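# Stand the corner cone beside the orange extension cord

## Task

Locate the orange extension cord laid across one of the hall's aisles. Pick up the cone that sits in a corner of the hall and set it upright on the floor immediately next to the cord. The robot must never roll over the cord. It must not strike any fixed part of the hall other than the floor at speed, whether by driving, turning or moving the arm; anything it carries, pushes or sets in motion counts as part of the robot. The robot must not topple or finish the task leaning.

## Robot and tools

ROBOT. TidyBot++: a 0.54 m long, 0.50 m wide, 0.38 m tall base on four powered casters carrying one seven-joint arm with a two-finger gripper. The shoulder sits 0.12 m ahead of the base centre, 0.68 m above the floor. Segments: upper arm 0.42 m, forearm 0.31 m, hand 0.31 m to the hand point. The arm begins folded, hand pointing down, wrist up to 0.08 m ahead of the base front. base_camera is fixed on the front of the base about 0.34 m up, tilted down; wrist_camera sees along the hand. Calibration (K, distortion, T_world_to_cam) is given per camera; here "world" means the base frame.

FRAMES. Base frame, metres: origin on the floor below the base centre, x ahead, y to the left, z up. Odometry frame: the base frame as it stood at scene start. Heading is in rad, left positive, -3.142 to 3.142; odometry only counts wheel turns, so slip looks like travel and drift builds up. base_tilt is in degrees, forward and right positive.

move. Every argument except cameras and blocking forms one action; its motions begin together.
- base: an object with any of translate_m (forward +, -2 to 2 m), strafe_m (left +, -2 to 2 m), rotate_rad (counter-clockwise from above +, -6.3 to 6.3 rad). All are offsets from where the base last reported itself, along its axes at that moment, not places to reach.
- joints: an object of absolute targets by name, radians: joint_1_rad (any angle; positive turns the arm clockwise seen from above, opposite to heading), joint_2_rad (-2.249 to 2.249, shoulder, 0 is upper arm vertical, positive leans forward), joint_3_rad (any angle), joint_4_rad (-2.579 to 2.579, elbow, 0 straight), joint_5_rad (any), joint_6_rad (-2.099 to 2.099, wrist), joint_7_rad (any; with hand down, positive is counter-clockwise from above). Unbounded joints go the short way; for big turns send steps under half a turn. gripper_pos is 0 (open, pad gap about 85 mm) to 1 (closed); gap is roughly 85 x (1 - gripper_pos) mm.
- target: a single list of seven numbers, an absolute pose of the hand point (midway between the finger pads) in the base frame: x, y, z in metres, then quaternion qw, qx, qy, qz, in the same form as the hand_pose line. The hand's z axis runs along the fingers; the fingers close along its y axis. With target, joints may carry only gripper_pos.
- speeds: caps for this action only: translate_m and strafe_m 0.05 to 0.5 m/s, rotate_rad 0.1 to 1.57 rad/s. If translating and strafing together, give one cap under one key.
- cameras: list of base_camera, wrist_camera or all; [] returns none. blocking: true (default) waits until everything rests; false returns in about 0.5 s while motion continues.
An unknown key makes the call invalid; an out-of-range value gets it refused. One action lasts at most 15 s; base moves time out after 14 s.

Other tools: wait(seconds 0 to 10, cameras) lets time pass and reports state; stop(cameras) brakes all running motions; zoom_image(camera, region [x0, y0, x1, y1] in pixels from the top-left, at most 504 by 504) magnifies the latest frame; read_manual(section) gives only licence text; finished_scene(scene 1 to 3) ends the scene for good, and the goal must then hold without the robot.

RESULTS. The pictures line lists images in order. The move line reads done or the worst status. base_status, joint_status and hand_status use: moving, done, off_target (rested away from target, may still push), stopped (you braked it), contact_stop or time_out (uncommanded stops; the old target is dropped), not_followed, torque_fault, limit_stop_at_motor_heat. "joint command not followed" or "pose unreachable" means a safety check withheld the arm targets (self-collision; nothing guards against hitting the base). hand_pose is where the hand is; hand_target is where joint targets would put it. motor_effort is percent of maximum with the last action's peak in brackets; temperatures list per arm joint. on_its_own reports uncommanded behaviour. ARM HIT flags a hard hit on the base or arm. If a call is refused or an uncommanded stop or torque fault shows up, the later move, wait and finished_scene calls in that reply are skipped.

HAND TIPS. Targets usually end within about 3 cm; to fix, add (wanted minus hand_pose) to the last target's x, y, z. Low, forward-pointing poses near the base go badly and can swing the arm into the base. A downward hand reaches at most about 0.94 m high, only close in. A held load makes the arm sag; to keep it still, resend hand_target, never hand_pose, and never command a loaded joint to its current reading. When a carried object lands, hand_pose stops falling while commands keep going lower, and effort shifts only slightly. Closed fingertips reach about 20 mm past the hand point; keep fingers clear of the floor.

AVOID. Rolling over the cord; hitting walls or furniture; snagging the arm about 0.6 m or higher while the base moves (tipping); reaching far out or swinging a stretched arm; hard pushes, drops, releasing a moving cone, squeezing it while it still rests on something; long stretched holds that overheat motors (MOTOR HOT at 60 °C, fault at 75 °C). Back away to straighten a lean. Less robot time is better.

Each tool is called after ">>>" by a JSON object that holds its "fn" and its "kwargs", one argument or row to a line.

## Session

>>> {"fn": "move", "kwargs": {
  "joints": {"joint_6_rad":0.45},
  "cameras": ["wrist_camera"]
}}

Scene clock: 1.90 s.
Motor temperatures (°C): [36 30 29 37 43 40 40]
move: done
base_odometry: x=+0.000 y=+0.000 heading=+0.000
base_tilt: forward=+0.1 right=+0.8
base_status: not commanded
joint_positions: joint_1_rad=+0.009 joint_2_rad=-0.353 joint_3_rad=+3.154 joint_4_rad=-2.553 joint_5_rad=+0.015 joint_6_rad=+0.386 joint_7_rad=+1.578 gripper_pos=+0.000
joint_status: all done
motor_effort: joint_1_rad=+0(1) joint_2_rad=-6(7) joint_3_rad=+1(1) joint_4_rad=+20(20) joint_5_rad=-2(2) joint_6_rad=+7(8) joint_7_rad=+1(1)
hand_pose: x=+0.5300 y=-0.0061 z=+0.8167 quat_wxyz=(+0.009, +0.788, +0.000, +0.616) (m; base frame)
hand_target: x=+0.5348 y=-0.0060 z=+0.8375 quat_wxyz=(+0.009, +0.767, +0.000, +0.642) (m; base frame)
hand_status: not commanded
pictures: wrist_camera
camera_calibration:
wrist_camera: T_world_to_cam=[[-0.0374562, -0.99767, 0.0570181, -0.0392115], [-0.279228, -0.0443363, -0.959201, 0.984583], [0.959494, -0.0518491, -0.276917, -0.146927], [0, 0, 0, 1]] pos_world=[0.414431, -0.00308547, 0.905962]

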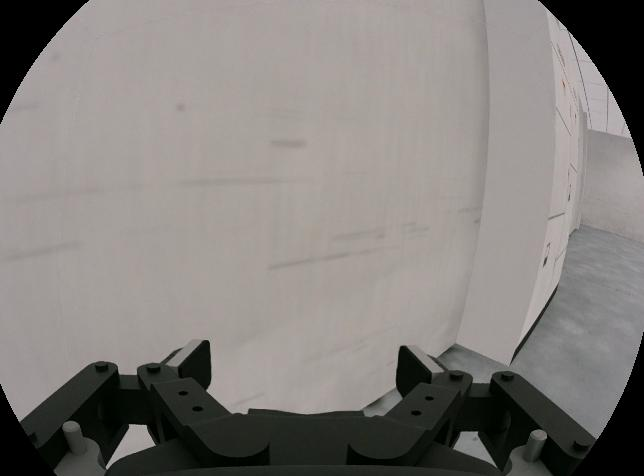

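>>> {"fn": "move", "kwargs": {
  "joints": {"joint_1_rad":1.3},
  "cameras": ["wrist_camera"]
}}

>>> {"fn": "move", "kwargs": {
  "joints": {"joint_1_rad":2.6},
  "cameras": ["wrist_camera"]
}}

>>> {"fn": "move", "kwargs": {
  "joints": {"joint_1_rad":3.9},
  "cameras": ["wrist_camera"]
}}

Scene clock: 4.63 s.
Motor temperatures (°C): [36 30 29 37 43 40 40]
move: done
base_odometry: x=+0.000 y=+0.000 heading=+0.000
base_tilt: forward=+0.1 right=+0.8
base_status: not commanded
joint_positions: joint_1_rad=+1.282 joint_2_rad=-0.353 joint_3_rad=+3.154 joint_4_rad=-2.553 joint_5_rad=+0.015 joint_6_rad=+0.387 joint_7_rad=+1.578 gripper_pos=+0.000
joint_status: all done
motor_effort: joint_1_rad=+0(1) joint_2_rad=-6(7) joint_3_rad=+1(1) joint_4_rad=+20(20) joint_5_rad=-1(2) joint_6_rad=+8(8) joint_7_rad=+1(1)
hand_pose: x=+0.2339 y=-0.3947 z=+0.8168 quat_wxyz=(+0.373, +0.634, -0.468, +0.490) (m; base frame)
hand_target: x=+0.2280 y=-0.4013 z=+0.8375 quat_wxyz=(+0.393, +0.613, -0.461, +0.507) (m; base frame)
hand_status: not commanded
pictures: wrist_camera
camera_calibration:
wrist_camera: T_world_to_cam=[[-0.964726, -0.25701, 0.0570073, 0.0711455], [-0.124228, 0.253523, -0.959319, 0.9662], [0.232102, -0.932562, -0.276508, -0.0607454], [0, 0, 0, 1]] pos_world=[0.202764, -0.283317, 0.906041]

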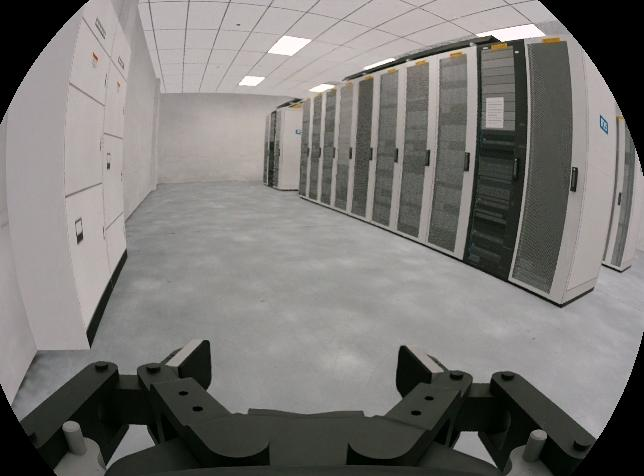

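Scene clock: 7.20 s.
Motor temperatures (°C): [36 30 29 37 43 40 40]
move: done
base_odometry: x=+0.000 y=+0.000 heading=+0.000
base_tilt: forward=+0.1 right=+0.8
base_status: not commanded
joint_positions: joint_1_rad=+2.582 joint_2_rad=-0.353 joint_3_rad=+3.154 joint_4_rad=-2.553 joint_5_rad=+0.015 joint_6_rad=+0.387 joint_7_rad=+1.578 gripper_pos=+0.000
joint_status: all done
motor_effort: joint_1_rad=+0(2) joint_2_rad=-6(7) joint_3_rad=+1(1) joint_4_rad=+20(20) joint_5_rad=-2(2) joint_6_rad=+8(8) joint_7_rad=+1(1)
hand_pose: x=-0.2306 y=-0.2163 z=+0.8168 quat_wxyz=(+0.594, +0.221, -0.756, +0.164) (m; base frame)
hand_target: x=-0.2385 y=-0.2124 z=+0.8375 quat_wxyz=(+0.620, +0.209, -0.738, +0.166) (m; base frame)
hand_status: not commanded
pictures: wrist_camera
camera_calibration:
wrist_camera: T_world_to_cam=[[-0.505766, 0.860785, 0.0570042, 0.0165327], [0.21094, 0.187472, -0.959353, 0.926332], [-0.836484, -0.473184, -0.276391, 0.0663084], [0, 0, 0, 1]] pos_world=[-0.131573, -0.156517, 0.906064]

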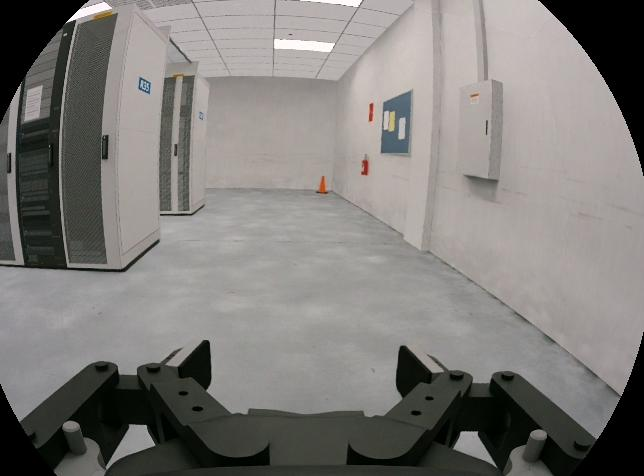

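Scene clock: 9.77 s.
Motor temperatures (°C): [36 30 29 37 43 40 40]
move: done
base_odometry: x=+0.000 y=+0.000 heading=+0.000
base_tilt: forward=+0.1 right=+0.8
base_status: not commanded
joint_positions: joint_1_rad=+3.882 joint_2_rad=-0.353 joint_3_rad=+3.154 joint_4_rad=-2.553 joint_5_rad=+0.015 joint_6_rad=+0.387 joint_7_rad=+1.578 gripper_pos=+0.000
joint_status: all done
motor_effort: joint_1_rad=+0(1) joint_2_rad=-6(7) joint_3_rad=+1(1) joint_4_rad=+20(20) joint_5_rad=-2(2) joint_6_rad=+7(8) joint_7_rad=+1(1)
hand_pose: x=-0.1829 y=+0.2790 z=+0.8169 quat_wxyz=(+0.572, -0.281, -0.736, -0.229) (m; base frame)
hand_target: x=-0.1813 y=+0.2877 z=+0.8375 quat_wxyz=(+0.594, -0.280, -0.714, -0.243) (m; base frame)
hand_status: not commanded
pictures: wrist_camera
camera_calibration:
wrist_camera: T_world_to_cam=[[0.694137, 0.717582, 0.0570026, -0.126254], [0.237022, -0.153068, -0.95937, 0.923237], [-0.679702, 0.679445, -0.276333, 0.0475974], [0, 0, 0, 1]] pos_world=[-0.0988375, 0.199576, 0.906076]

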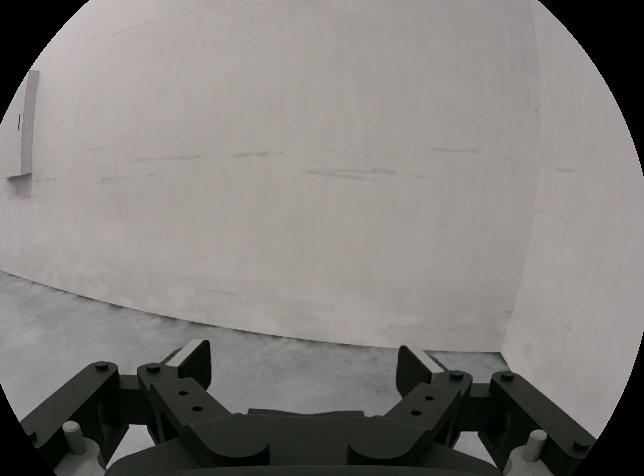

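>>> {"fn": "move", "kwargs": {
  "joints": {"joint_1_rad":2.4},
  "cameras": ["wrist_camera"]
}}

>>> {"fn": "zoom_image", "kwargs": {
  "camera": "wrist_camera",
  "region": [130, 160, 450, 300]
}}

>>> {"fn": "move", "kwargs": {
  "joints": {"joint_1_rad":1.1},
  "cameras": ["wrist_camera"]
}}

>>> {"fn": "zoom_image", "kwargs": {
  "camera": "wrist_camera",
  "region": [130, 160, 450, 300]
}}

Scene clock: 12.67 s.
Motor temperatures (°C): [36 30 29 37 43 40 40]
move: done
base_odometry: x=+0.000 y=+0.000 heading=+0.000
base_tilt: forward=+0.1 right=+0.8
base_status: not commanded
joint_positions: joint_1_rad=+2.418 joint_2_rad=-0.353 joint_3_rad=+3.154 joint_4_rad=-2.553 joint_5_rad=+0.015 joint_6_rad=+0.387 joint_7_rad=+1.578 gripper_pos=+0.000
joint_status: all done
motor_effort: joint_1_rad=+0(2) joint_2_rad=-6(7) joint_3_rad=+1(1) joint_4_rad=+20(20) joint_5_rad=-1(2) joint_6_rad=+8(8) joint_7_rad=+1(1)
hand_pose: x=-0.1908 y=-0.2703 z=+0.8169 quat_wxyz=(+0.579, +0.282, -0.735, +0.212) (m; base frame)
hand_target: x=-0.1892 y=-0.2792 z=+0.8375 quat_wxyz=(+0.600, +0.281, -0.713, +0.227) (m; base frame)
hand_status: not commanded
pictures: wrist_camera
camera_calibration:
wrist_camera: T_world_to_cam=[[-0.639048, 0.767052, 0.0569996, 0.0323984], [0.177502, 0.219174, -0.959404, 0.930337], [-0.748405, -0.602988, -0.276216, 0.0556652], [0, 0, 0, 1]] pos_world=[-0.102772, -0.195192, 0.906098]

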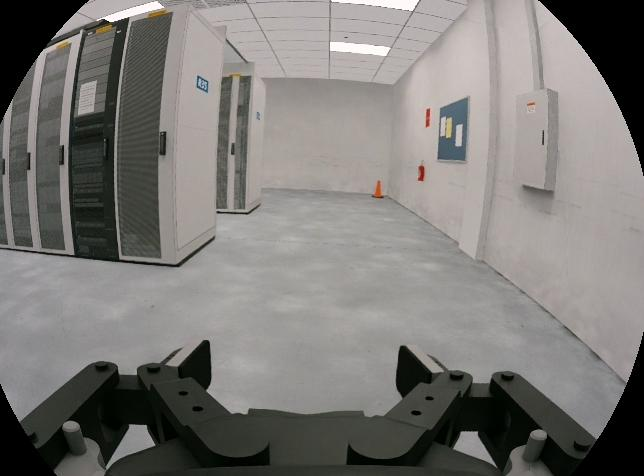

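Scaled by 1.575.

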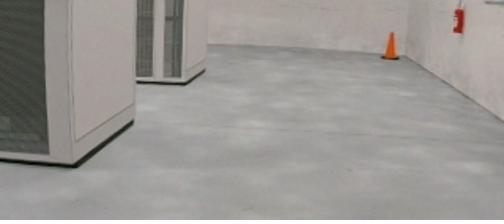

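Scene clock: 15.23 s.
Motor temperatures (°C): [36 30 29 37 43 40 40]
move: done
base_odometry: x=+0.000 y=+0.000 heading=+0.000
base_tilt: forward=+0.1 right=+0.8
base_status: not commanded
joint_positions: joint_1_rad=+1.118 joint_2_rad=-0.353 joint_3_rad=+3.154 joint_4_rad=-2.553 joint_5_rad=+0.015 joint_6_rad=+0.387 joint_7_rad=+1.578 gripper_pos=+0.000
joint_status: all done
motor_effort: joint_1_rad=+0(1) joint_2_rad=-6(7) joint_3_rad=+1(1) joint_4_rad=+20(20) joint_5_rad=-1(2) joint_6_rad=+8(8) joint_7_rad=+1(1)
hand_pose: x=+0.2966 y=-0.3708 z=+0.8169 quat_wxyz=(+0.332, +0.670, -0.414, +0.519) (m; base frame)
hand_target: x=+0.3056 y=-0.3717 z=+0.8375 quat_wxyz=(+0.341, +0.656, -0.398, +0.544) (m; base frame)
hand_status: not commanded
pictures: wrist_camera
camera_calibration:
wrist_camera: T_world_to_cam=[[-0.910039, -0.410585, 0.056998, 0.064648], [-0.163683, 0.229607, -0.959421, 0.970947], [0.380836, -0.88244, -0.276157, -0.0787685], [0, 0, 0, 1]] pos_world=[0.247758, -0.265901, 0.90611]

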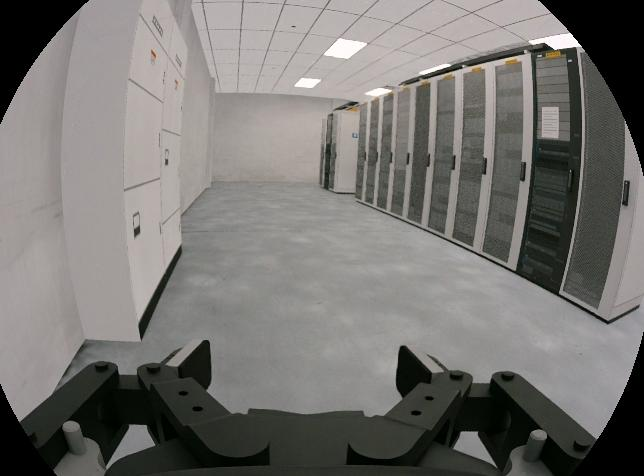

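Scaled by 1.575.

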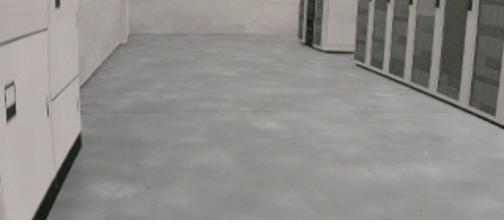

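>>> {"fn": "move", "kwargs": {
  "base": {"rotate_rad":-2.52},
  "joints": {"joint_1_rad":-0.5},
  "cameras": []
}}

>>> {"fn": "move", "kwargs": {
  "base": {"translate_m":2.0},
  "joints": {"joint_1_rad":-1.2},
  "cameras": ["wrist_camera"]
}}

>>> {"fn": "move", "kwargs": {
  "base": {"translate_m":2.0},
  "joints": {"joint_1_rad":-1.4},
  "cameras": ["wrist_camera"]
}}

>>> {"fn": "zoom_image", "kwargs": {
  "camera": "wrist_camera",
  "region": [130, 160, 450, 300]
}}

Scene clock: 18.77 s.
Motor temperatures (°C): [36 30 29 37 43 40 40]
move: done
base_odometry: x=+0.000 y=+0.000 heading=-2.519
base_tilt: forward=+0.1 right=+0.8
base_status: done
joint_positions: joint_1_rad=-0.482 joint_2_rad=-0.353 joint_3_rad=+3.154 joint_4_rad=-2.553 joint_5_rad=+0.015 joint_6_rad=+0.387 joint_7_rad=+1.578 gripper_pos=+0.000
joint_status: all done
motor_effort: joint_1_rad=+0(2) joint_2_rad=-6(7) joint_3_rad=+1(1) joint_4_rad=+20(20) joint_5_rad=-1(2) joint_6_rad=+7(8) joint_7_rad=+1(1)
hand_pose: x=+0.4845 y=+0.1883 z=+0.8170 quat_wxyz=(-0.141, +0.764, +0.192, +0.600) (m; base frame)
hand_target: x=+0.4851 y=+0.1974 z=+0.8375 quat_wxyz=(-0.153, +0.742, +0.193, +0.623) (m; base frame)
hand_status: not commanded
pictures: none
No camera images: "cameras" was empty.

Scene clock: 23.37 s.
Motor temperatures (°C): [36 30 29 37 43 40 40]
move: done
base_odometry: x=-1.625 y=-1.166 heading=-2.520
base_tilt: forward=+0.1 right=+0.8
base_status: done
joint_positions: joint_1_rad=-1.182 joint_2_rad=-0.353 joint_3_rad=+3.154 joint_4_rad=-2.553 joint_5_rad=+0.015 joint_6_rad=+0.389 joint_7_rad=+1.578 gripper_pos=+0.000
joint_status: all done
motor_effort: joint_1_rad=+0(1) joint_2_rad=-6(7) joint_3_rad=+1(2) joint_4_rad=+19(21) joint_5_rad=-2(2) joint_6_rad=+8(8) joint_7_rad=+1(1)
hand_pose: x=+0.2770 y=+0.3796 z=+0.8176 quat_wxyz=(-0.339, +0.651, +0.442, +0.516) (m; base frame)
hand_target: x=+0.2718 y=+0.3868 z=+0.8375 quat_wxyz=(-0.357, +0.631, +0.436, +0.533) (m; base frame)
hand_status: not commanded
pictures: wrist_camera
camera_calibration:
wrist_camera: T_world_to_cam=[[0.912691, -0.404663, 0.0569469, -0.152206], [-0.0613051, -0.273361, -0.959956, 0.959054], [0.404026, 0.872652, -0.274302, -0.0831212], [0, 0, 0, 1]] pos_world=[0.231295, 0.273112, 0.906517]

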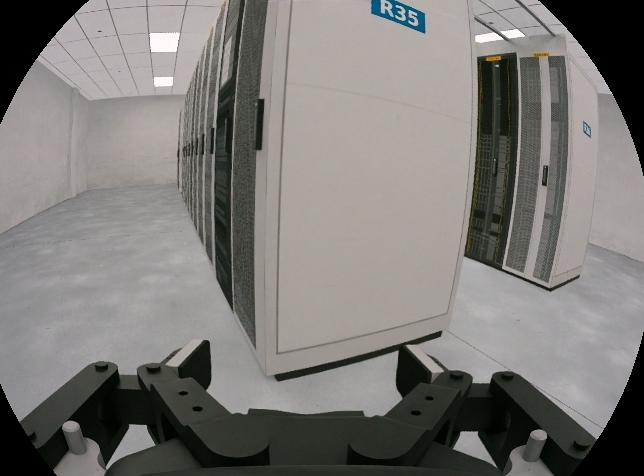

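Scene clock: 27.97 s.
Motor temperatures (°C): [36 30 29 37 43 40 40]
move: done
base_odometry: x=-3.251 y=-2.332 heading=-2.520
base_tilt: forward=+0.1 right=+0.7
base_status: done
joint_positions: joint_1_rad=-1.384 joint_2_rad=-0.353 joint_3_rad=+3.154 joint_4_rad=-2.553 joint_5_rad=+0.015 joint_6_rad=+0.389 joint_7_rad=+1.578 gripper_pos=+0.000
joint_status: all done
motor_effort: joint_1_rad=+0(2) joint_2_rad=-6(7) joint_3_rad=+0(2) joint_4_rad=+20(21) joint_5_rad=-1(3) joint_6_rad=+8(8) joint_7_rad=+1(1)
hand_pose: x=+0.1978 y=+0.4036 z=+0.8176 quat_wxyz=(-0.389, +0.603, +0.505, +0.479) (m; base frame)
hand_target: x=+0.1919 y=+0.4094 z=+0.8375 quat_wxyz=(-0.409, +0.584, +0.497, +0.495) (m; base frame)
hand_status: not commanded
pictures: wrist_camera
camera_calibration:
wrist_camera: T_world_to_cam=[[0.975247, -0.213662, 0.0569423, -0.159645], [-0.00527567, -0.279929, -0.960006, 0.952412], [0.221056, 0.935943, -0.274127, -0.0615098], [0, 0, 0, 1]] pos_world=[0.174315, 0.290067, 0.906551]

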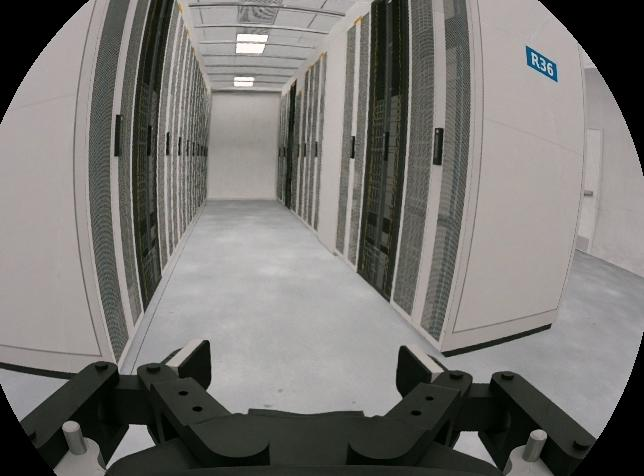

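Scaled by 1.575.

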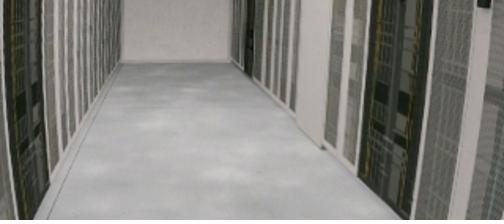

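>>> {"fn": "move", "kwargs": {
  "base": {"translate_m":2.0},
  "joints": {"joint_1_rad":-1.0},
  "cameras": ["wrist_camera"]
}}

>>> {"fn": "move", "kwargs": {
  "base": {"translate_m":1.2},
  "cameras": ["wrist_camera"]
}}

>>> {"fn": "zoom_image", "kwargs": {
  "camera": "wrist_camera",
  "region": [130, 160, 450, 300]
}}

Scene clock: 32.70 s.
Motor temperatures (°C): [36 30 29 37 43 40 40]
move: done
base_odometry: x=-4.877 y=-3.497 heading=-2.520
base_tilt: forward=+0.1 right=+0.7
base_status: done
joint_positions: joint_1_rad=-1.016 joint_2_rad=-0.353 joint_3_rad=+3.154 joint_4_rad=-2.553 joint_5_rad=+0.015 joint_6_rad=+0.389 joint_7_rad=+1.578 gripper_pos=+0.000
joint_status: all done
motor_effort: joint_1_rad=+0(1) joint_2_rad=-6(8) joint_3_rad=+1(2) joint_4_rad=+20(20) joint_5_rad=-1(3) joint_6_rad=+8(8) joint_7_rad=+1(1)
hand_pose: x=+0.3376 y=+0.3483 z=+0.8178 quat_wxyz=(-0.295, +0.685, +0.386, +0.542) (m; base frame)
hand_target: x=+0.3456 y=+0.3487 z=+0.8375 quat_wxyz=(-0.302, +0.671, +0.371, +0.566) (m; base frame)
hand_status: not commanded
pictures: wrist_camera
camera_calibration:
wrist_camera: T_world_to_cam=[[0.83327, -0.549927, 0.0569298, -0.142736], [-0.105286, -0.25893, -0.960141, 0.964382], [0.542748, 0.794063, -0.273659, -0.100223], [0, 0, 0, 1]] pos_world=[0.27487, 0.250796, 0.906642]

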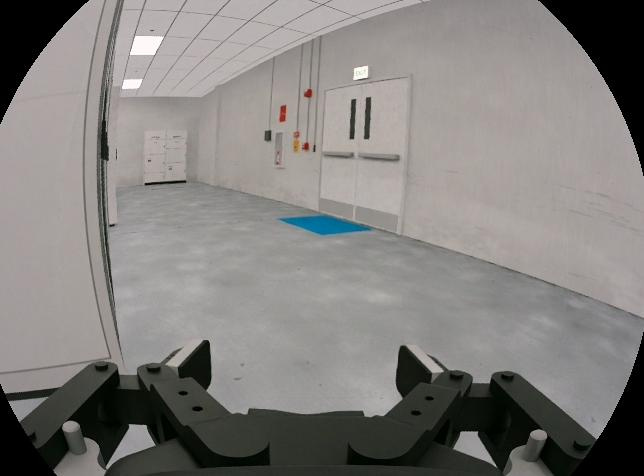

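Scene clock: 36.00 s.
Motor temperatures (°C): [36 30 29 37 43 40 40]
move: done
base_odometry: x=-5.852 y=-4.195 heading=-2.521
base_tilt: forward=+0.1 right=+0.8
base_status: done
joint_positions: joint_1_rad=-1.016 joint_2_rad=-0.353 joint_3_rad=+3.154 joint_4_rad=-2.553 joint_5_rad=+0.015 joint_6_rad=+0.390 joint_7_rad=+1.578 gripper_pos=+0.000
joint_status: not commanded
motor_effort: joint_1_rad=+0(1) joint_2_rad=-6(8) joint_3_rad=+1(2) joint_4_rad=+20(21) joint_5_rad=-1(2) joint_6_rad=+8(8) joint_7_rad=+1(1)
hand_pose: x=+0.3377 y=+0.3483 z=+0.8179 quat_wxyz=(-0.295, +0.685, +0.386, +0.543) (m; base frame)
hand_target: x=+0.3456 y=+0.3487 z=+0.8375 quat_wxyz=(-0.302, +0.671, +0.371, +0.566) (m; base frame)
hand_status: not commanded
pictures: wrist_camera
camera_calibration:
wrist_camera: T_world_to_cam=[[0.833033, -0.550288, 0.0569189, -0.142696], [-0.105175, -0.25854, -0.960258, 0.964429], [0.543134, 0.79394, -0.273249, -0.100647], [0, 0, 0, 1]] pos_world=[0.274969, 0.250727, 0.906721]

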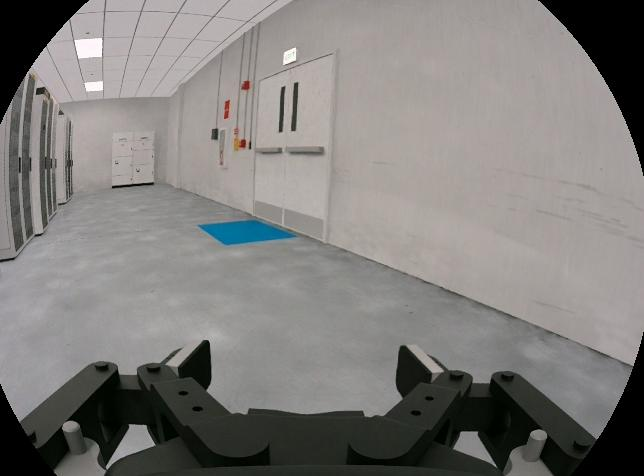

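Scaled by 1.575.

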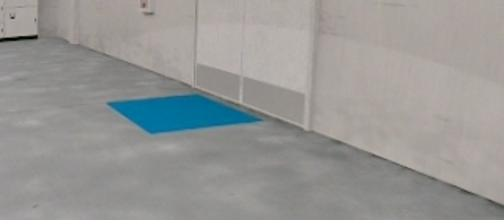

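>>> {"fn": "zoom_image", "kwargs": {
  "camera": "wrist_camera",
  "region": [0, 130, 220, 280]
}}

>>> {"fn": "move", "kwargs": {
  "joints": {"joint_1_rad":0.0}
}}

Scaled by 2.291.

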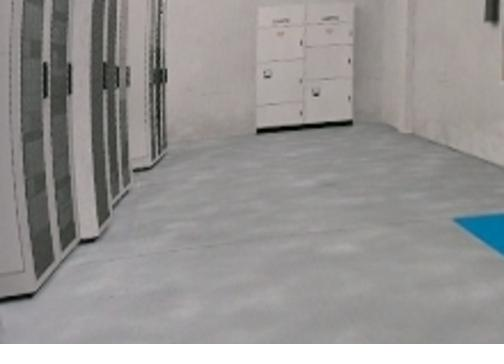

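Scene clock: 38.47 s.
Motor temperatures (°C): [36 30 29 37 43 40 40]
move: done
base_odometry: x=-5.852 y=-4.195 heading=-2.521
base_tilt: forward=+0.1 right=+0.8
base_status: not commanded
joint_positions: joint_1_rad=-0.018 joint_2_rad=-0.353 joint_3_rad=+3.154 joint_4_rad=-2.553 joint_5_rad=+0.015 joint_6_rad=+0.390 joint_7_rad=+1.578 gripper_pos=+0.000
joint_status: all done
motor_effort: joint_1_rad=+0(2) joint_2_rad=-6(7) joint_3_rad=+1(1) joint_4_rad=+20(20) joint_5_rad=-2(2) joint_6_rad=+8(8) joint_7_rad=+1(1)
hand_pose: x=+0.5302 y=+0.0050 z=+0.8179 quat_wxyz=(+0.001, +0.786, +0.011, +0.618) (m; base frame)
hand_target: x=+0.5349 y=-0.0023 z=+0.8375 quat_wxyz=(+0.006, +0.767, +0.004, +0.642) (m; base frame)
hand_status: not commanded
pictures: base_camera, wrist_camera
camera_calibration:
wrist_camera: T_world_to_cam=[[-0.0107223, -0.998321, 0.0569189, -0.0422893], [-0.274265, -0.0518031, -0.960258, 0.984551], [0.961594, -0.0259071, -0.273249, -0.150444], [0, 0, 0, 1]] pos_world=[0.41424, 0.00488693, 0.906721]

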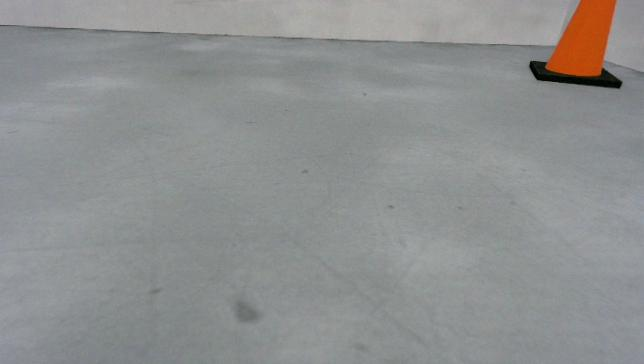

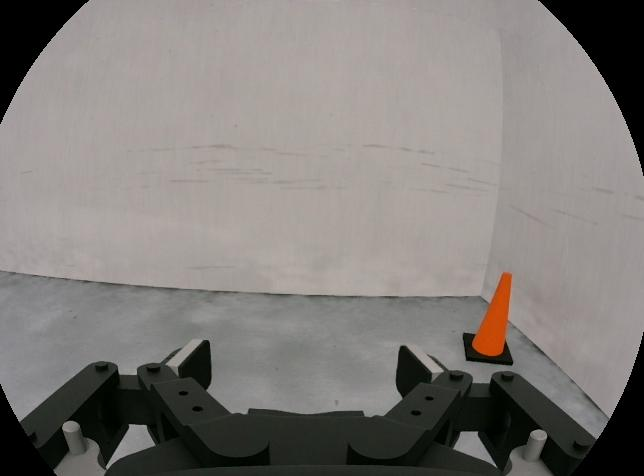

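>>> {"fn": "move", "kwargs": {
  "base": {"translate_m":1.18, "strafe_m":-0.98},
  "joints": {"joint_6_rad":-0.9}
}}

Scene clock: 43.07 s.
Motor temperatures (°C): [36 30 29 37 43 40 40]
move: done
base_odometry: x=-7.382 y=-4.085 heading=-2.521
base_tilt: forward=+0.1 right=+0.8
base_status: done
joint_positions: joint_1_rad=-0.018 joint_2_rad=-0.354 joint_3_rad=+3.154 joint_4_rad=-2.555 joint_5_rad=+0.015 joint_6_rad=-0.845 joint_7_rad=+1.578 gripper_pos=+0.000
joint_status: all done
motor_effort: joint_1_rad=+0(1) joint_2_rad=-1(6) joint_3_rad=+0(1) joint_4_rad=+15(20) joint_5_rad=-1(3) joint_6_rad=+1(8) joint_7_rad=+1(1)
hand_pose: x=+0.2569 y=-0.0008 z=+0.5813 quat_wxyz=(+0.004, +0.999, +0.011, +0.048) (m; base frame)
hand_target: x=+0.2420 y=-0.0033 z=+0.5813 quat_wxyz=(+0.004, +1.000, +0.002, +0.022) (m; base frame)
hand_status: not commanded
pictures: base_camera, wrist_camera
camera_calibration:
wrist_camera: T_world_to_cam=[[0.052969, -0.997445, 0.0479399, -0.0487507], [-0.996916, -0.0556026, -0.0553791, 0.341748], [0.0579031, -0.0448587, -0.997314, 0.700587], [0, 0, 0, 1]] pos_world=[0.30271, 0.0018034, 0.719968]

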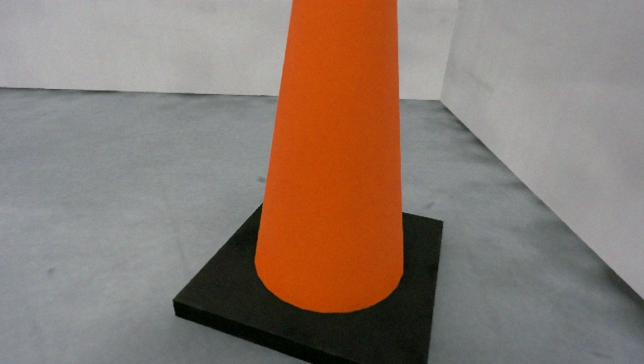

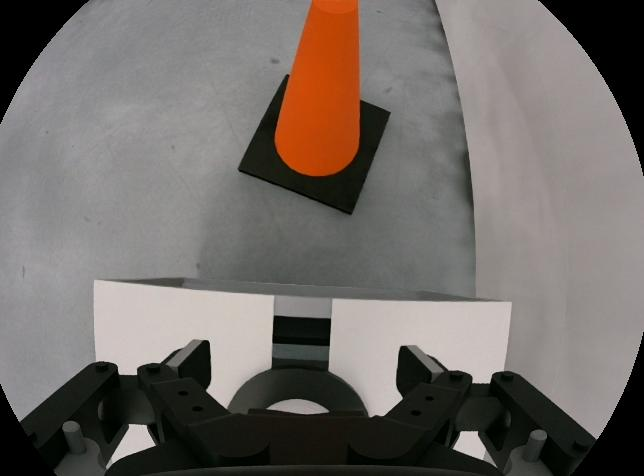

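>>> {"fn": "move", "kwargs": {
  "target": [0.585, -0.022, 0.55, 0, 1, 0, 0],
  "cameras": ["wrist_camera"]
}}

Scene clock: 45.33 s.
Motor temperatures (°C): [36 30 29 37 43 40 40]
move: off_target
base_odometry: x=-7.382 y=-4.085 heading=-2.521
base_tilt: forward=+0.1 right=+0.8
base_status: not commanded
joint_positions: joint_1_rad=+0.017 joint_2_rad=+0.510 joint_3_rad=+3.154 joint_4_rad=-1.689 joint_5_rad=+0.015 joint_6_rad=-0.889 joint_7_rad=+1.593 gripper_pos=+0.000
joint_status: not commanded
motor_effort: joint_1_rad=+0(1) joint_2_rad=-33(34) joint_3_rad=+0(1) joint_4_rad=+15(16) joint_5_rad=-1(2) joint_6_rad=+0(1) joint_7_rad=+1(1)
hand_pose: x=+0.5952 y=-0.0164 z=+0.5534 quat_wxyz=(+0.010, +1.000, +0.002, +0.027) (m; base frame)
hand_target: x=+0.5850 y=-0.0220 z=+0.5500 quat_wxyz=(+0.000, +1.000, +0.000, +0.000) (m; base frame)
hand_status: off_target (0.012 m and 3.2 deg from the pose sent, 0.330 m and 5.6 deg at the start)
pictures: wrist_camera
camera_calibration:
wrist_camera: T_world_to_cam=[[0.0357657, -0.997691, 0.057735, -0.07604], [-0.999247, -0.0365696, -0.0129275, 0.654827], [0.015009, -0.0572292, -0.998248, 0.678309], [0, 0, 0, 1]] pos_world=[0.646874, -0.0130986, 0.689976]

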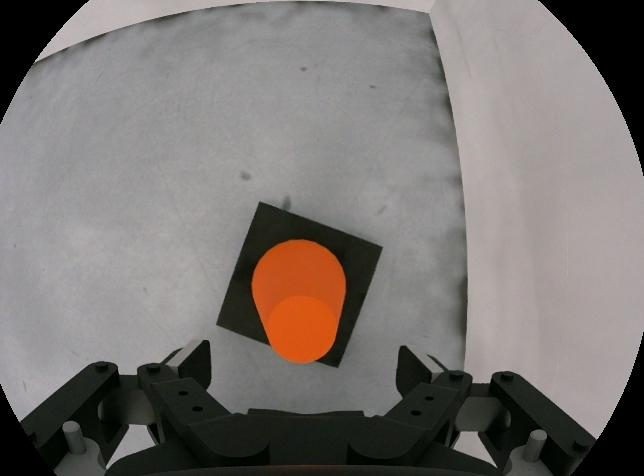

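>>> {"fn": "move", "kwargs": {
  "target": [0.597, -0.024, 0.39, 0, 1, 0, 0],
  "cameras": ["wrist_camera"]
}}

>>> {"fn": "move", "kwargs": {
  "joints": {"gripper_pos":1},
  "cameras": ["wrist_camera"]
}}

>>> {"fn": "move", "kwargs": {
  "target": [0.58, -0.02, 0.62, 0, 1, 0, 0],
  "cameras": []
}}

>>> {"fn": "move", "kwargs": {
  "target": [0.50, 0.0, 0.82, 0, 1, 0, 0]
}}

Scene clock: 47.10 s.
Motor temperatures (°C): [36 30 29 37 43 40 40]
move: off_target
base_odometry: x=-7.382 y=-4.085 heading=-2.521
base_tilt: forward=+0.1 right=+0.8
base_status: not commanded
joint_positions: joint_1_rad=+0.032 joint_2_rad=+0.813 joint_3_rad=+3.154 joint_4_rad=-1.739 joint_5_rad=+0.015 joint_6_rad=-0.627 joint_7_rad=+1.593 gripper_pos=+0.000
joint_status: not commanded
motor_effort: joint_1_rad=+2(2) joint_2_rad=-36(40) joint_3_rad=+1(2) joint_4_rad=+10(15) joint_5_rad=+0(2) joint_6_rad=+0(2) joint_7_rad=+0(1)
hand_pose: x=+0.5873 y=-0.0228 z=+0.3985 quat_wxyz=(+0.008, +1.000, -0.003, -0.019) (m; base frame)
hand_target: x=+0.5970 y=-0.0240 z=+0.3900 quat_wxyz=(+0.000, +1.000, +0.000, +0.000) (m; base frame)
hand_status: off_target (0.013 m and 2.4 deg from the pose sent, 0.164 m and 3.2 deg at the start)
pictures: wrist_camera
camera_calibration:
wrist_camera: T_world_to_cam=[[0.0305681, -0.998195, 0.0516995, -0.0677669], [-0.996588, -0.0264697, 0.0781812, 0.607007], [-0.0766716, -0.053913, -0.995598, 0.57633], [0, 0, 0, 1]] pos_world=[0.651195, -0.0205056, 0.52984]

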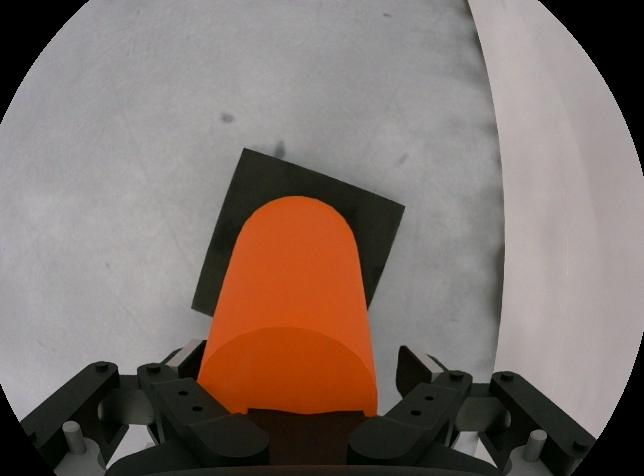

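Scene clock: 48.20 s.
Motor temperatures (°C): [36 31 29 37 43 40 40]
move: off_target
base_odometry: x=-7.382 y=-4.085 heading=-2.521
base_tilt: forward=+0.1 right=+0.8
base_status: not commanded
joint_positions: joint_1_rad=+0.032 joint_2_rad=+0.805 joint_3_rad=+3.143 joint_4_rad=-1.741 joint_5_rad=+0.014 joint_6_rad=-0.626 joint_7_rad=+1.593 gripper_pos=+0.291
joint_status: gripper_pos off_target (ended at +0.291, target +1.000)
motor_effort: joint_1_rad=+2(5) joint_2_rad=-33(36) joint_3_rad=+4(6) joint_4_rad=+10(14) joint_5_rad=+1(3) joint_6_rad=+2(6) joint_7_rad=+0(1)
hand_pose: x=+0.5886 y=-0.0170 z=+0.4020 quat_wxyz=(+0.004, +1.000, +0.000, -0.016) (m; base frame)
hand_target: x=+0.5970 y=-0.0240 z=+0.3900 quat_wxyz=(+0.000, +1.000, +0.000, +0.000) (m; base frame)
hand_status: not commanded
pictures: wrist_camera
camera_calibration:
wrist_camera: T_world_to_cam=[[0.0368871, -0.99838, 0.0433254, -0.0625029], [-0.996911, -0.0337551, 0.0709226, 0.611167], [-0.0693453, -0.0458077, -0.99654, 0.576423], [0, 0, 0, 1]] pos_world=[0.651557, -0.0153671, 0.533791]

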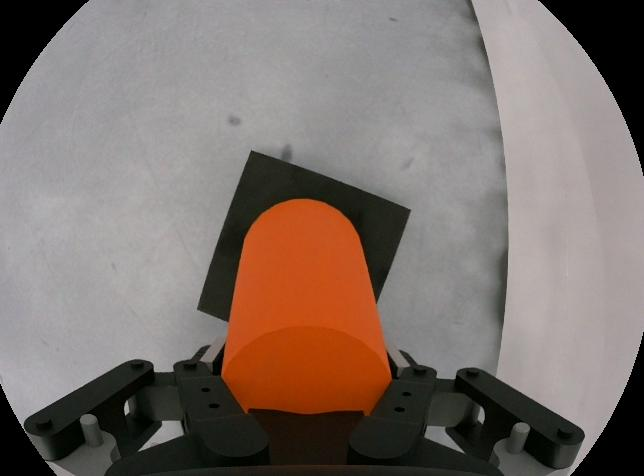

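Scene clock: 50.20 s.
Motor temperatures (°C): [36 31 29 37 43 40 40]
move: off_target
base_odometry: x=-7.382 y=-4.085 heading=-2.521
base_tilt: forward=+0.1 right=+0.7
base_status: not commanded
joint_positions: joint_1_rad=+0.032 joint_2_rad=+0.486 joint_3_rad=+3.150 joint_4_rad=-1.614 joint_5_rad=+0.014 joint_6_rad=-1.083 joint_7_rad=+1.593 gripper_pos=+0.294
joint_status: not commanded
motor_effort: joint_1_rad=+0(3) joint_2_rad=-43(54) joint_3_rad=+0(4) joint_4_rad=+22(23) joint_5_rad=-1(3) joint_6_rad=+0(3) joint_7_rad=+1(1)
hand_pose: x=+0.5735 y=-0.0210 z=+0.5841 quat_wxyz=(+0.007, +1.000, -0.005, -0.021) (m; base frame)
hand_target: x=+0.5800 y=-0.0200 z=+0.6200 quat_wxyz=(+0.000, +1.000, +0.000, +0.000) (m; base frame)
hand_status: off_target (0.036 m and 2.6 deg from the pose sent, 0.218 m and 1.9 deg at the start)
pictures: none
No camera images: "cameras" was empty.

Scene clock: 51.83 s.
Motor temperatures (°C): [36 31 29 37 43 40 40]
move: off_target
base_odometry: x=-7.382 y=-4.085 heading=-2.521
base_tilt: forward=+0.1 right=+0.8
base_status: not commanded
joint_positions: joint_1_rad=-0.003 joint_2_rad=+0.207 joint_3_rad=+3.150 joint_4_rad=-1.348 joint_5_rad=+0.014 joint_6_rad=-1.625 joint_7_rad=+1.593 gripper_pos=+0.294
joint_status: not commanded
motor_effort: joint_1_rad=+0(1) joint_2_rad=-34(47) joint_3_rad=+0(1) joint_4_rad=+26(27) joint_5_rad=-1(2) joint_6_rad=+0(2) joint_7_rad=+1(1)
hand_pose: x=+0.5079 y=-0.0050 z=+0.7876 quat_wxyz=(+0.008, +1.000, +0.008, -0.019) (m; base frame)
hand_target: x=+0.5000 y=+0.0000 z=+0.8200 quat_wxyz=(+0.000, +1.000, +0.000, +0.000) (m; base frame)
hand_status: off_target (0.034 m and 2.5 deg from the pose sent, 0.248 m and 2.6 deg at the start)
pictures: base_camera, wrist_camera
camera_calibration:
wrist_camera: T_world_to_cam=[[0.0527842, -0.997353, 0.0500118, -0.077603], [-0.995724, -0.0487634, 0.0784642, 0.497152], [-0.0758177, -0.0539396, -0.995662, 0.958213], [0, 0, 0, 1]] pos_world=[0.571772, -0.00146904, 0.918928]

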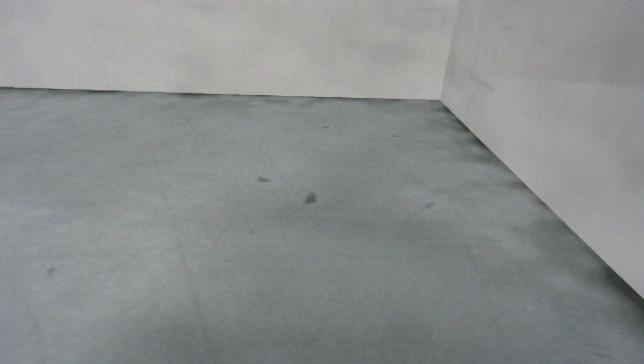

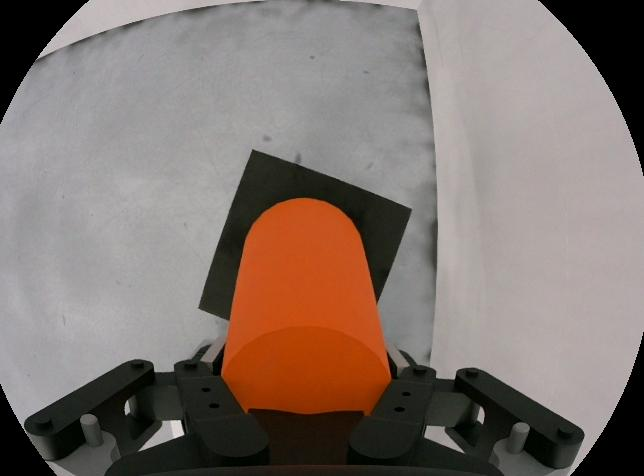

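>>> {"fn": "move", "kwargs": {
  "base": {"strafe_m":0.7},
  "speeds": {"strafe_m":0.45},
  "cameras": []
}}

>>> {"fn": "move", "kwargs": {
  "base": {"rotate_rad":1.6},
  "speeds": {"rotate_rad":1.0},
  "cameras": ["base_camera"]
}}

Scene clock: 54.80 s.
Motor temperatures (°C): [36 31 29 37 43 40 40]
move: done
base_odometry: x=-6.975 y=-4.654 heading=-2.521
base_tilt: forward=+0.1 right=+0.8
base_status: done
joint_positions: joint_1_rad=-0.018 joint_2_rad=+0.207 joint_3_rad=+3.158 joint_4_rad=-1.348 joint_5_rad=+0.013 joint_6_rad=-1.634 joint_7_rad=+1.593 gripper_pos=+0.294
joint_status: not commanded
motor_effort: joint_1_rad=+0(3) joint_2_rad=-35(36) joint_3_rad=+0(3) joint_4_rad=+25(26) joint_5_rad=-1(4) joint_6_rad=-1(2) joint_7_rad=+1(1)
hand_pose: x=+0.5053 y=-0.0014 z=+0.7877 quat_wxyz=(+0.008, +1.000, +0.012, -0.024) (m; base frame)
hand_target: x=+0.5000 y=+0.0000 z=+0.8200 quat_wxyz=(+0.000, +1.000, +0.000, +0.000) (m; base frame)
hand_status: not commanded
pictures: none
No camera images: "cameras" was empty.

Scene clock: 57.33 s.
Motor temperatures (°C): [36 31 29 37 43 40 40]
move: done
base_odometry: x=-6.975 y=-4.654 heading=-0.921
base_tilt: forward=+0.1 right=+0.8
base_status: done
joint_positions: joint_1_rad=-0.023 joint_2_rad=+0.207 joint_3_rad=+3.163 joint_4_rad=-1.348 joint_5_rad=+0.006 joint_6_rad=-1.634 joint_7_rad=+1.593 gripper_pos=+0.294
joint_status: not commanded
motor_effort: joint_1_rad=+1(4) joint_2_rad=-35(37) joint_3_rad=+1(4) joint_4_rad=+25(26) joint_5_rad=-1(5) joint_6_rad=+0(3) joint_7_rad=+0(1)
hand_pose: x=+0.5054 y=+0.0009 z=+0.7876 quat_wxyz=(+0.005, +1.000, +0.012, -0.024) (m; base frame)
hand_target: x=+0.5000 y=+0.0000 z=+0.8200 quat_wxyz=(+0.000, +1.000, +0.000, +0.000) (m; base frame)
hand_status: not commanded
pictures: base_camera

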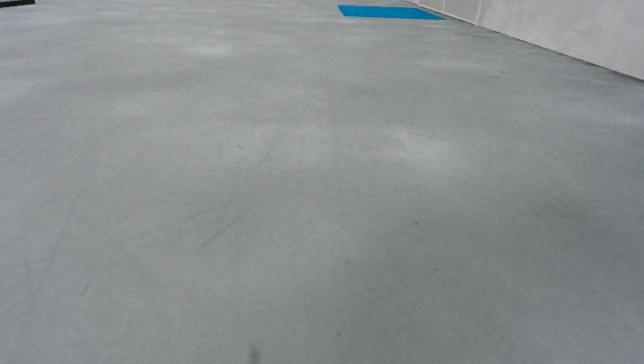

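>>> {"fn": "move", "kwargs": {
  "base": {"translate_m":2.0, "strafe_m":0.6},
  "cameras": ["base_camera"]
}}

>>> {"fn": "move", "kwargs": {
  "base": {"translate_m":2.0},
  "cameras": ["base_camera"]
}}

>>> {"fn": "move", "kwargs": {
  "base": {"translate_m":2.0},
  "cameras": ["base_camera"]
}}

Scene clock: 62.20 s.
Motor temperatures (°C): [36 31 29 37 43 40 40]
move: done
base_odometry: x=-5.287 y=-5.884 heading=-0.920
base_tilt: forward=+0.1 right=+0.8
base_status: done
joint_positions: joint_1_rad=-0.023 joint_2_rad=+0.208 joint_3_rad=+3.163 joint_4_rad=-1.346 joint_5_rad=+0.006 joint_6_rad=-1.646 joint_7_rad=+1.593 gripper_pos=+0.294
joint_status: not commanded
motor_effort: joint_1_rad=+0(2) joint_2_rad=-34(37) joint_3_rad=+0(2) joint_4_rad=+25(28) joint_5_rad=-1(3) joint_6_rad=-1(4) joint_7_rad=+1(1)
hand_pose: x=+0.5022 y=+0.0009 z=+0.7883 quat_wxyz=(+0.005, +0.999, +0.012, -0.029) (m; base frame)
hand_target: x=+0.5000 y=+0.0000 z=+0.8200 quat_wxyz=(+0.000, +1.000, +0.000, +0.000) (m; base frame)
hand_status: not commanded
pictures: base_camera

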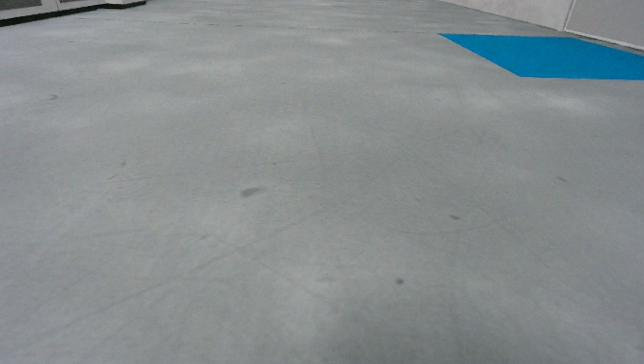

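Scene clock: 66.73 s.
Motor temperatures (°C): [36 31 29 37 43 40 40]
move: done
base_odometry: x=-4.076 y=-7.476 heading=-0.920
base_tilt: forward=+0.1 right=+0.8
base_status: done
joint_positions: joint_1_rad=-0.023 joint_2_rad=+0.208 joint_3_rad=+3.163 joint_4_rad=-1.344 joint_5_rad=+0.006 joint_6_rad=-1.654 joint_7_rad=+1.593 gripper_pos=+0.294
joint_status: not commanded
motor_effort: joint_1_rad=+0(1) joint_2_rad=-34(37) joint_3_rad=+0(1) joint_4_rad=+26(28) joint_5_rad=-2(3) joint_6_rad=+0(4) joint_7_rad=+1(1)
hand_pose: x=+0.5004 y=+0.0009 z=+0.7889 quat_wxyz=(+0.005, +0.999, +0.012, -0.032) (m; base frame)
hand_target: x=+0.5000 y=+0.0000 z=+0.8200 quat_wxyz=(+0.000, +1.000, +0.000, +0.000) (m; base frame)
hand_status: not commanded
pictures: base_camera

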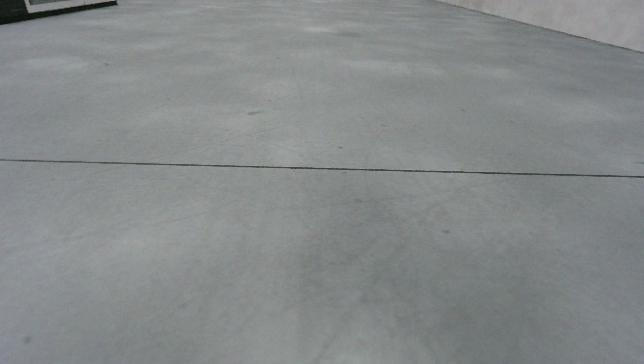

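Scene clock: 71.27 s.
Motor temperatures (°C): [36 31 29 37 43 40 40]
move: done
base_odometry: x=-2.864 y=-9.067 heading=-0.920
base_tilt: forward=+0.1 right=+0.8
base_status: done
joint_positions: joint_1_rad=-0.023 joint_2_rad=+0.208 joint_3_rad=+3.163 joint_4_rad=-1.342 joint_5_rad=+0.006 joint_6_rad=-1.658 joint_7_rad=+1.593 gripper_pos=+0.294
joint_status: not commanded
motor_effort: joint_1_rad=+0(1) joint_2_rad=-35(37) joint_3_rad=+0(1) joint_4_rad=+26(27) joint_5_rad=-1(2) joint_6_rad=+0(5) joint_7_rad=+1(1)
hand_pose: x=+0.4996 y=+0.0009 z=+0.7893 quat_wxyz=(+0.005, +0.999, +0.012, -0.034) (m; base frame)
hand_target: x=+0.5000 y=+0.0000 z=+0.8200 quat_wxyz=(+0.000, +1.000, +0.000, +0.000) (m; base frame)
hand_status: not commanded
pictures: base_camera

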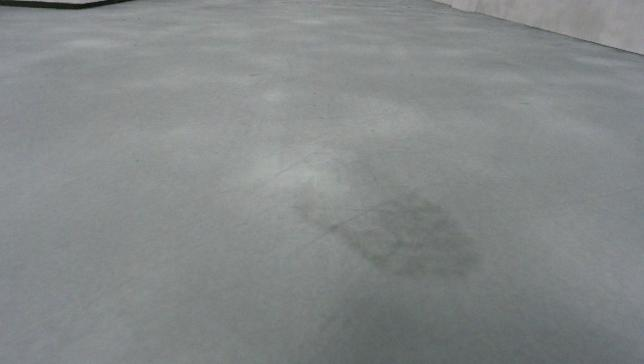

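>>> {"fn": "move", "kwargs": {
  "base": {"translate_m":2.0},
  "cameras": ["base_camera"]
}}

>>> {"fn": "move", "kwargs": {
  "base": {"translate_m":0.6, "rotate_rad":1.5},
  "speeds": {"rotate_rad":1.0},
  "cameras": ["base_camera"]
}}

Scene clock: 76.00 s.
Motor temperatures (°C): [36 31 29 38 43 40 40]
move: done
base_odometry: x=-1.651 y=-10.658 heading=-0.919
base_tilt: forward=+0.1 right=+0.8
base_status: done
joint_positions: joint_1_rad=-0.023 joint_2_rad=+0.208 joint_3_rad=+3.163 joint_4_rad=-1.341 joint_5_rad=+0.006 joint_6_rad=-1.661 joint_7_rad=+1.593 gripper_pos=+0.294
joint_status: not commanded
motor_effort: joint_1_rad=+0(1) joint_2_rad=-34(38) joint_3_rad=+0(1) joint_4_rad=+25(28) joint_5_rad=-1(2) joint_6_rad=+0(5) joint_7_rad=+1(1)
hand_pose: x=+0.4990 y=+0.0009 z=+0.7896 quat_wxyz=(+0.005, +0.999, +0.012, -0.034) (m; base frame)
hand_target: x=+0.5000 y=+0.0000 z=+0.8200 quat_wxyz=(+0.000, +1.000, +0.000, +0.000) (m; base frame)
hand_status: not commanded
pictures: base_camera

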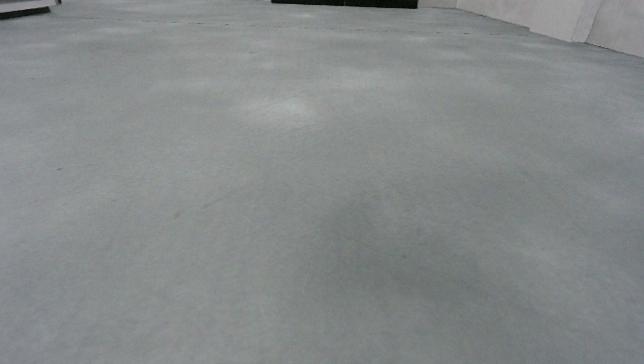

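Scene clock: 78.90 s.
Motor temperatures (°C): [36 31 29 38 43 40 40]
move: done
base_odometry: x=-1.288 y=-11.135 heading=+0.581
base_tilt: forward=+0.1 right=+0.8
base_status: done
joint_positions: joint_1_rad=-0.026 joint_2_rad=+0.207 joint_3_rad=+3.164 joint_4_rad=-1.339 joint_5_rad=-0.001 joint_6_rad=-1.659 joint_7_rad=+1.593 gripper_pos=+0.294
joint_status: not commanded
motor_effort: joint_1_rad=+0(4) joint_2_rad=-34(37) joint_3_rad=+0(4) joint_4_rad=+25(26) joint_5_rad=-1(4) joint_6_rad=-1(6) joint_7_rad=+1(1)
hand_pose: x=+0.5001 y=+0.0038 z=+0.7906 quat_wxyz=(+0.002, +0.999, +0.013, -0.032) (m; base frame)
hand_target: x=+0.5000 y=+0.0000 z=+0.8200 quat_wxyz=(+0.000, +1.000, +0.000, +0.000) (m; base frame)
hand_status: not commanded
pictures: base_camera

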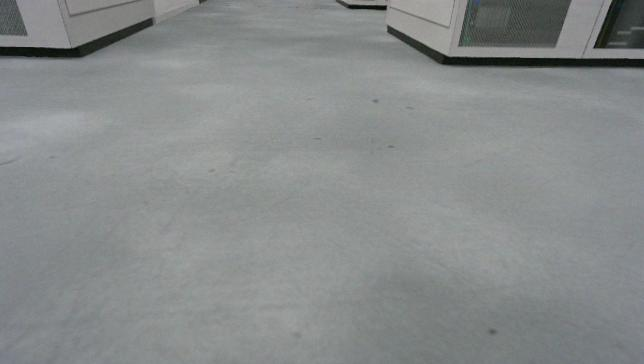

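>>> {"fn": "zoom_image", "kwargs": {
  "camera": "base_camera",
  "region": [100, 0, 480, 80]
}}

>>> {"fn": "move", "kwargs": {
  "base": {"rotate_rad":-1.0},
  "cameras": ["base_camera"]
}}

Scaled by 1.326.

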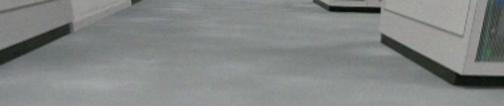

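Scene clock: 81.07 s.
Motor temperatures (°C): [36 32 29 38 43 40 40]
move: done
base_odometry: x=-1.288 y=-11.135 heading=-0.419
base_tilt: forward=+0.1 right=+0.8
base_status: done
joint_positions: joint_1_rad=-0.013 joint_2_rad=+0.207 joint_3_rad=+3.172 joint_4_rad=-1.339 joint_5_rad=+0.000 joint_6_rad=-1.659 joint_7_rad=+1.593 gripper_pos=+0.294
joint_status: not commanded
motor_effort: joint_1_rad=+0(4) joint_2_rad=-34(36) joint_3_rad=+0(4) joint_4_rad=+25(26) joint_5_rad=-2(6) joint_6_rad=-1(3) joint_7_rad=+1(1)
hand_pose: x=+0.5002 y=-0.0043 z=+0.7906 quat_wxyz=(+0.002, +0.999, +0.003, -0.032) (m; base frame)
hand_target: x=+0.5000 y=+0.0000 z=+0.8200 quat_wxyz=(+0.000, +1.000, +0.000, +0.000) (m; base frame)
hand_status: not commanded
pictures: base_camera

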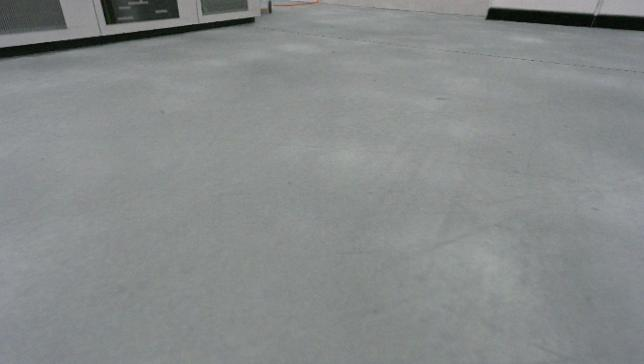

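>>> {"fn": "move", "kwargs": {
  "base": {"rotate_rad":-0.49},
  "cameras": []
}}

>>> {"fn": "move", "kwargs": {
  "base": {"translate_m":1.9,"strafe_m":0.4},
  "cameras": ["base_camera"]
}}

Scene clock: 82.87 s.
Motor temperatures (°C): [36 32 29 38 43 40 40]
move: done
base_odometry: x=-1.288 y=-11.135 heading=-0.908
base_tilt: forward=+0.1 right=+0.7
base_status: done
joint_positions: joint_1_rad=-0.012 joint_2_rad=+0.207 joint_3_rad=+3.174 joint_4_rad=-1.339 joint_5_rad=-0.001 joint_6_rad=-1.659 joint_7_rad=+1.593 gripper_pos=+0.294
joint_status: not commanded
motor_effort: joint_1_rad=+0(5) joint_2_rad=-34(35) joint_3_rad=+0(4) joint_4_rad=+25(25) joint_5_rad=-2(8) joint_6_rad=-1(3) joint_7_rad=+1(1)
hand_pose: x=+0.5002 y=-0.0050 z=+0.7906 quat_wxyz=(+0.002, +0.999, +0.001, -0.032) (m; base frame)
hand_target: x=+0.5000 y=+0.0000 z=+0.8200 quat_wxyz=(+0.000, +1.000, +0.000, +0.000) (m; base frame)
hand_status: not commanded
pictures: none
No camera images: "cameras" was empty.

Scene clock: 87.20 s.
Motor temperatures (°C): [36 32 29 38 43 40 40]
move: done
base_odometry: x=+0.196 y=-12.387 heading=-0.909
base_tilt: forward=+0.1 right=+0.7
base_status: done
joint_positions: joint_1_rad=-0.012 joint_2_rad=+0.208 joint_3_rad=+3.174 joint_4_rad=-1.340 joint_5_rad=-0.001 joint_6_rad=-1.662 joint_7_rad=+1.593 gripper_pos=+0.294
joint_status: not commanded
motor_effort: joint_1_rad=+0(2) joint_2_rad=-34(37) joint_3_rad=+0(1) joint_4_rad=+26(28) joint_5_rad=-2(3) joint_6_rad=+0(5) joint_7_rad=+1(1)
hand_pose: x=+0.4991 y=-0.0050 z=+0.7902 quat_wxyz=(+0.002, +0.999, +0.001, -0.034) (m; base frame)
hand_target: x=+0.5000 y=+0.0000 z=+0.8200 quat_wxyz=(+0.000, +1.000, +0.000, +0.000) (m; base frame)
hand_status: not commanded
pictures: base_camera

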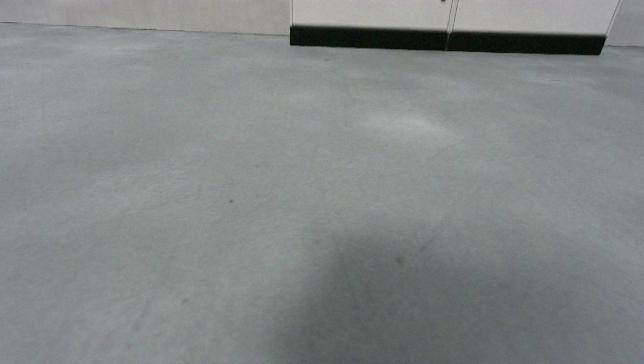

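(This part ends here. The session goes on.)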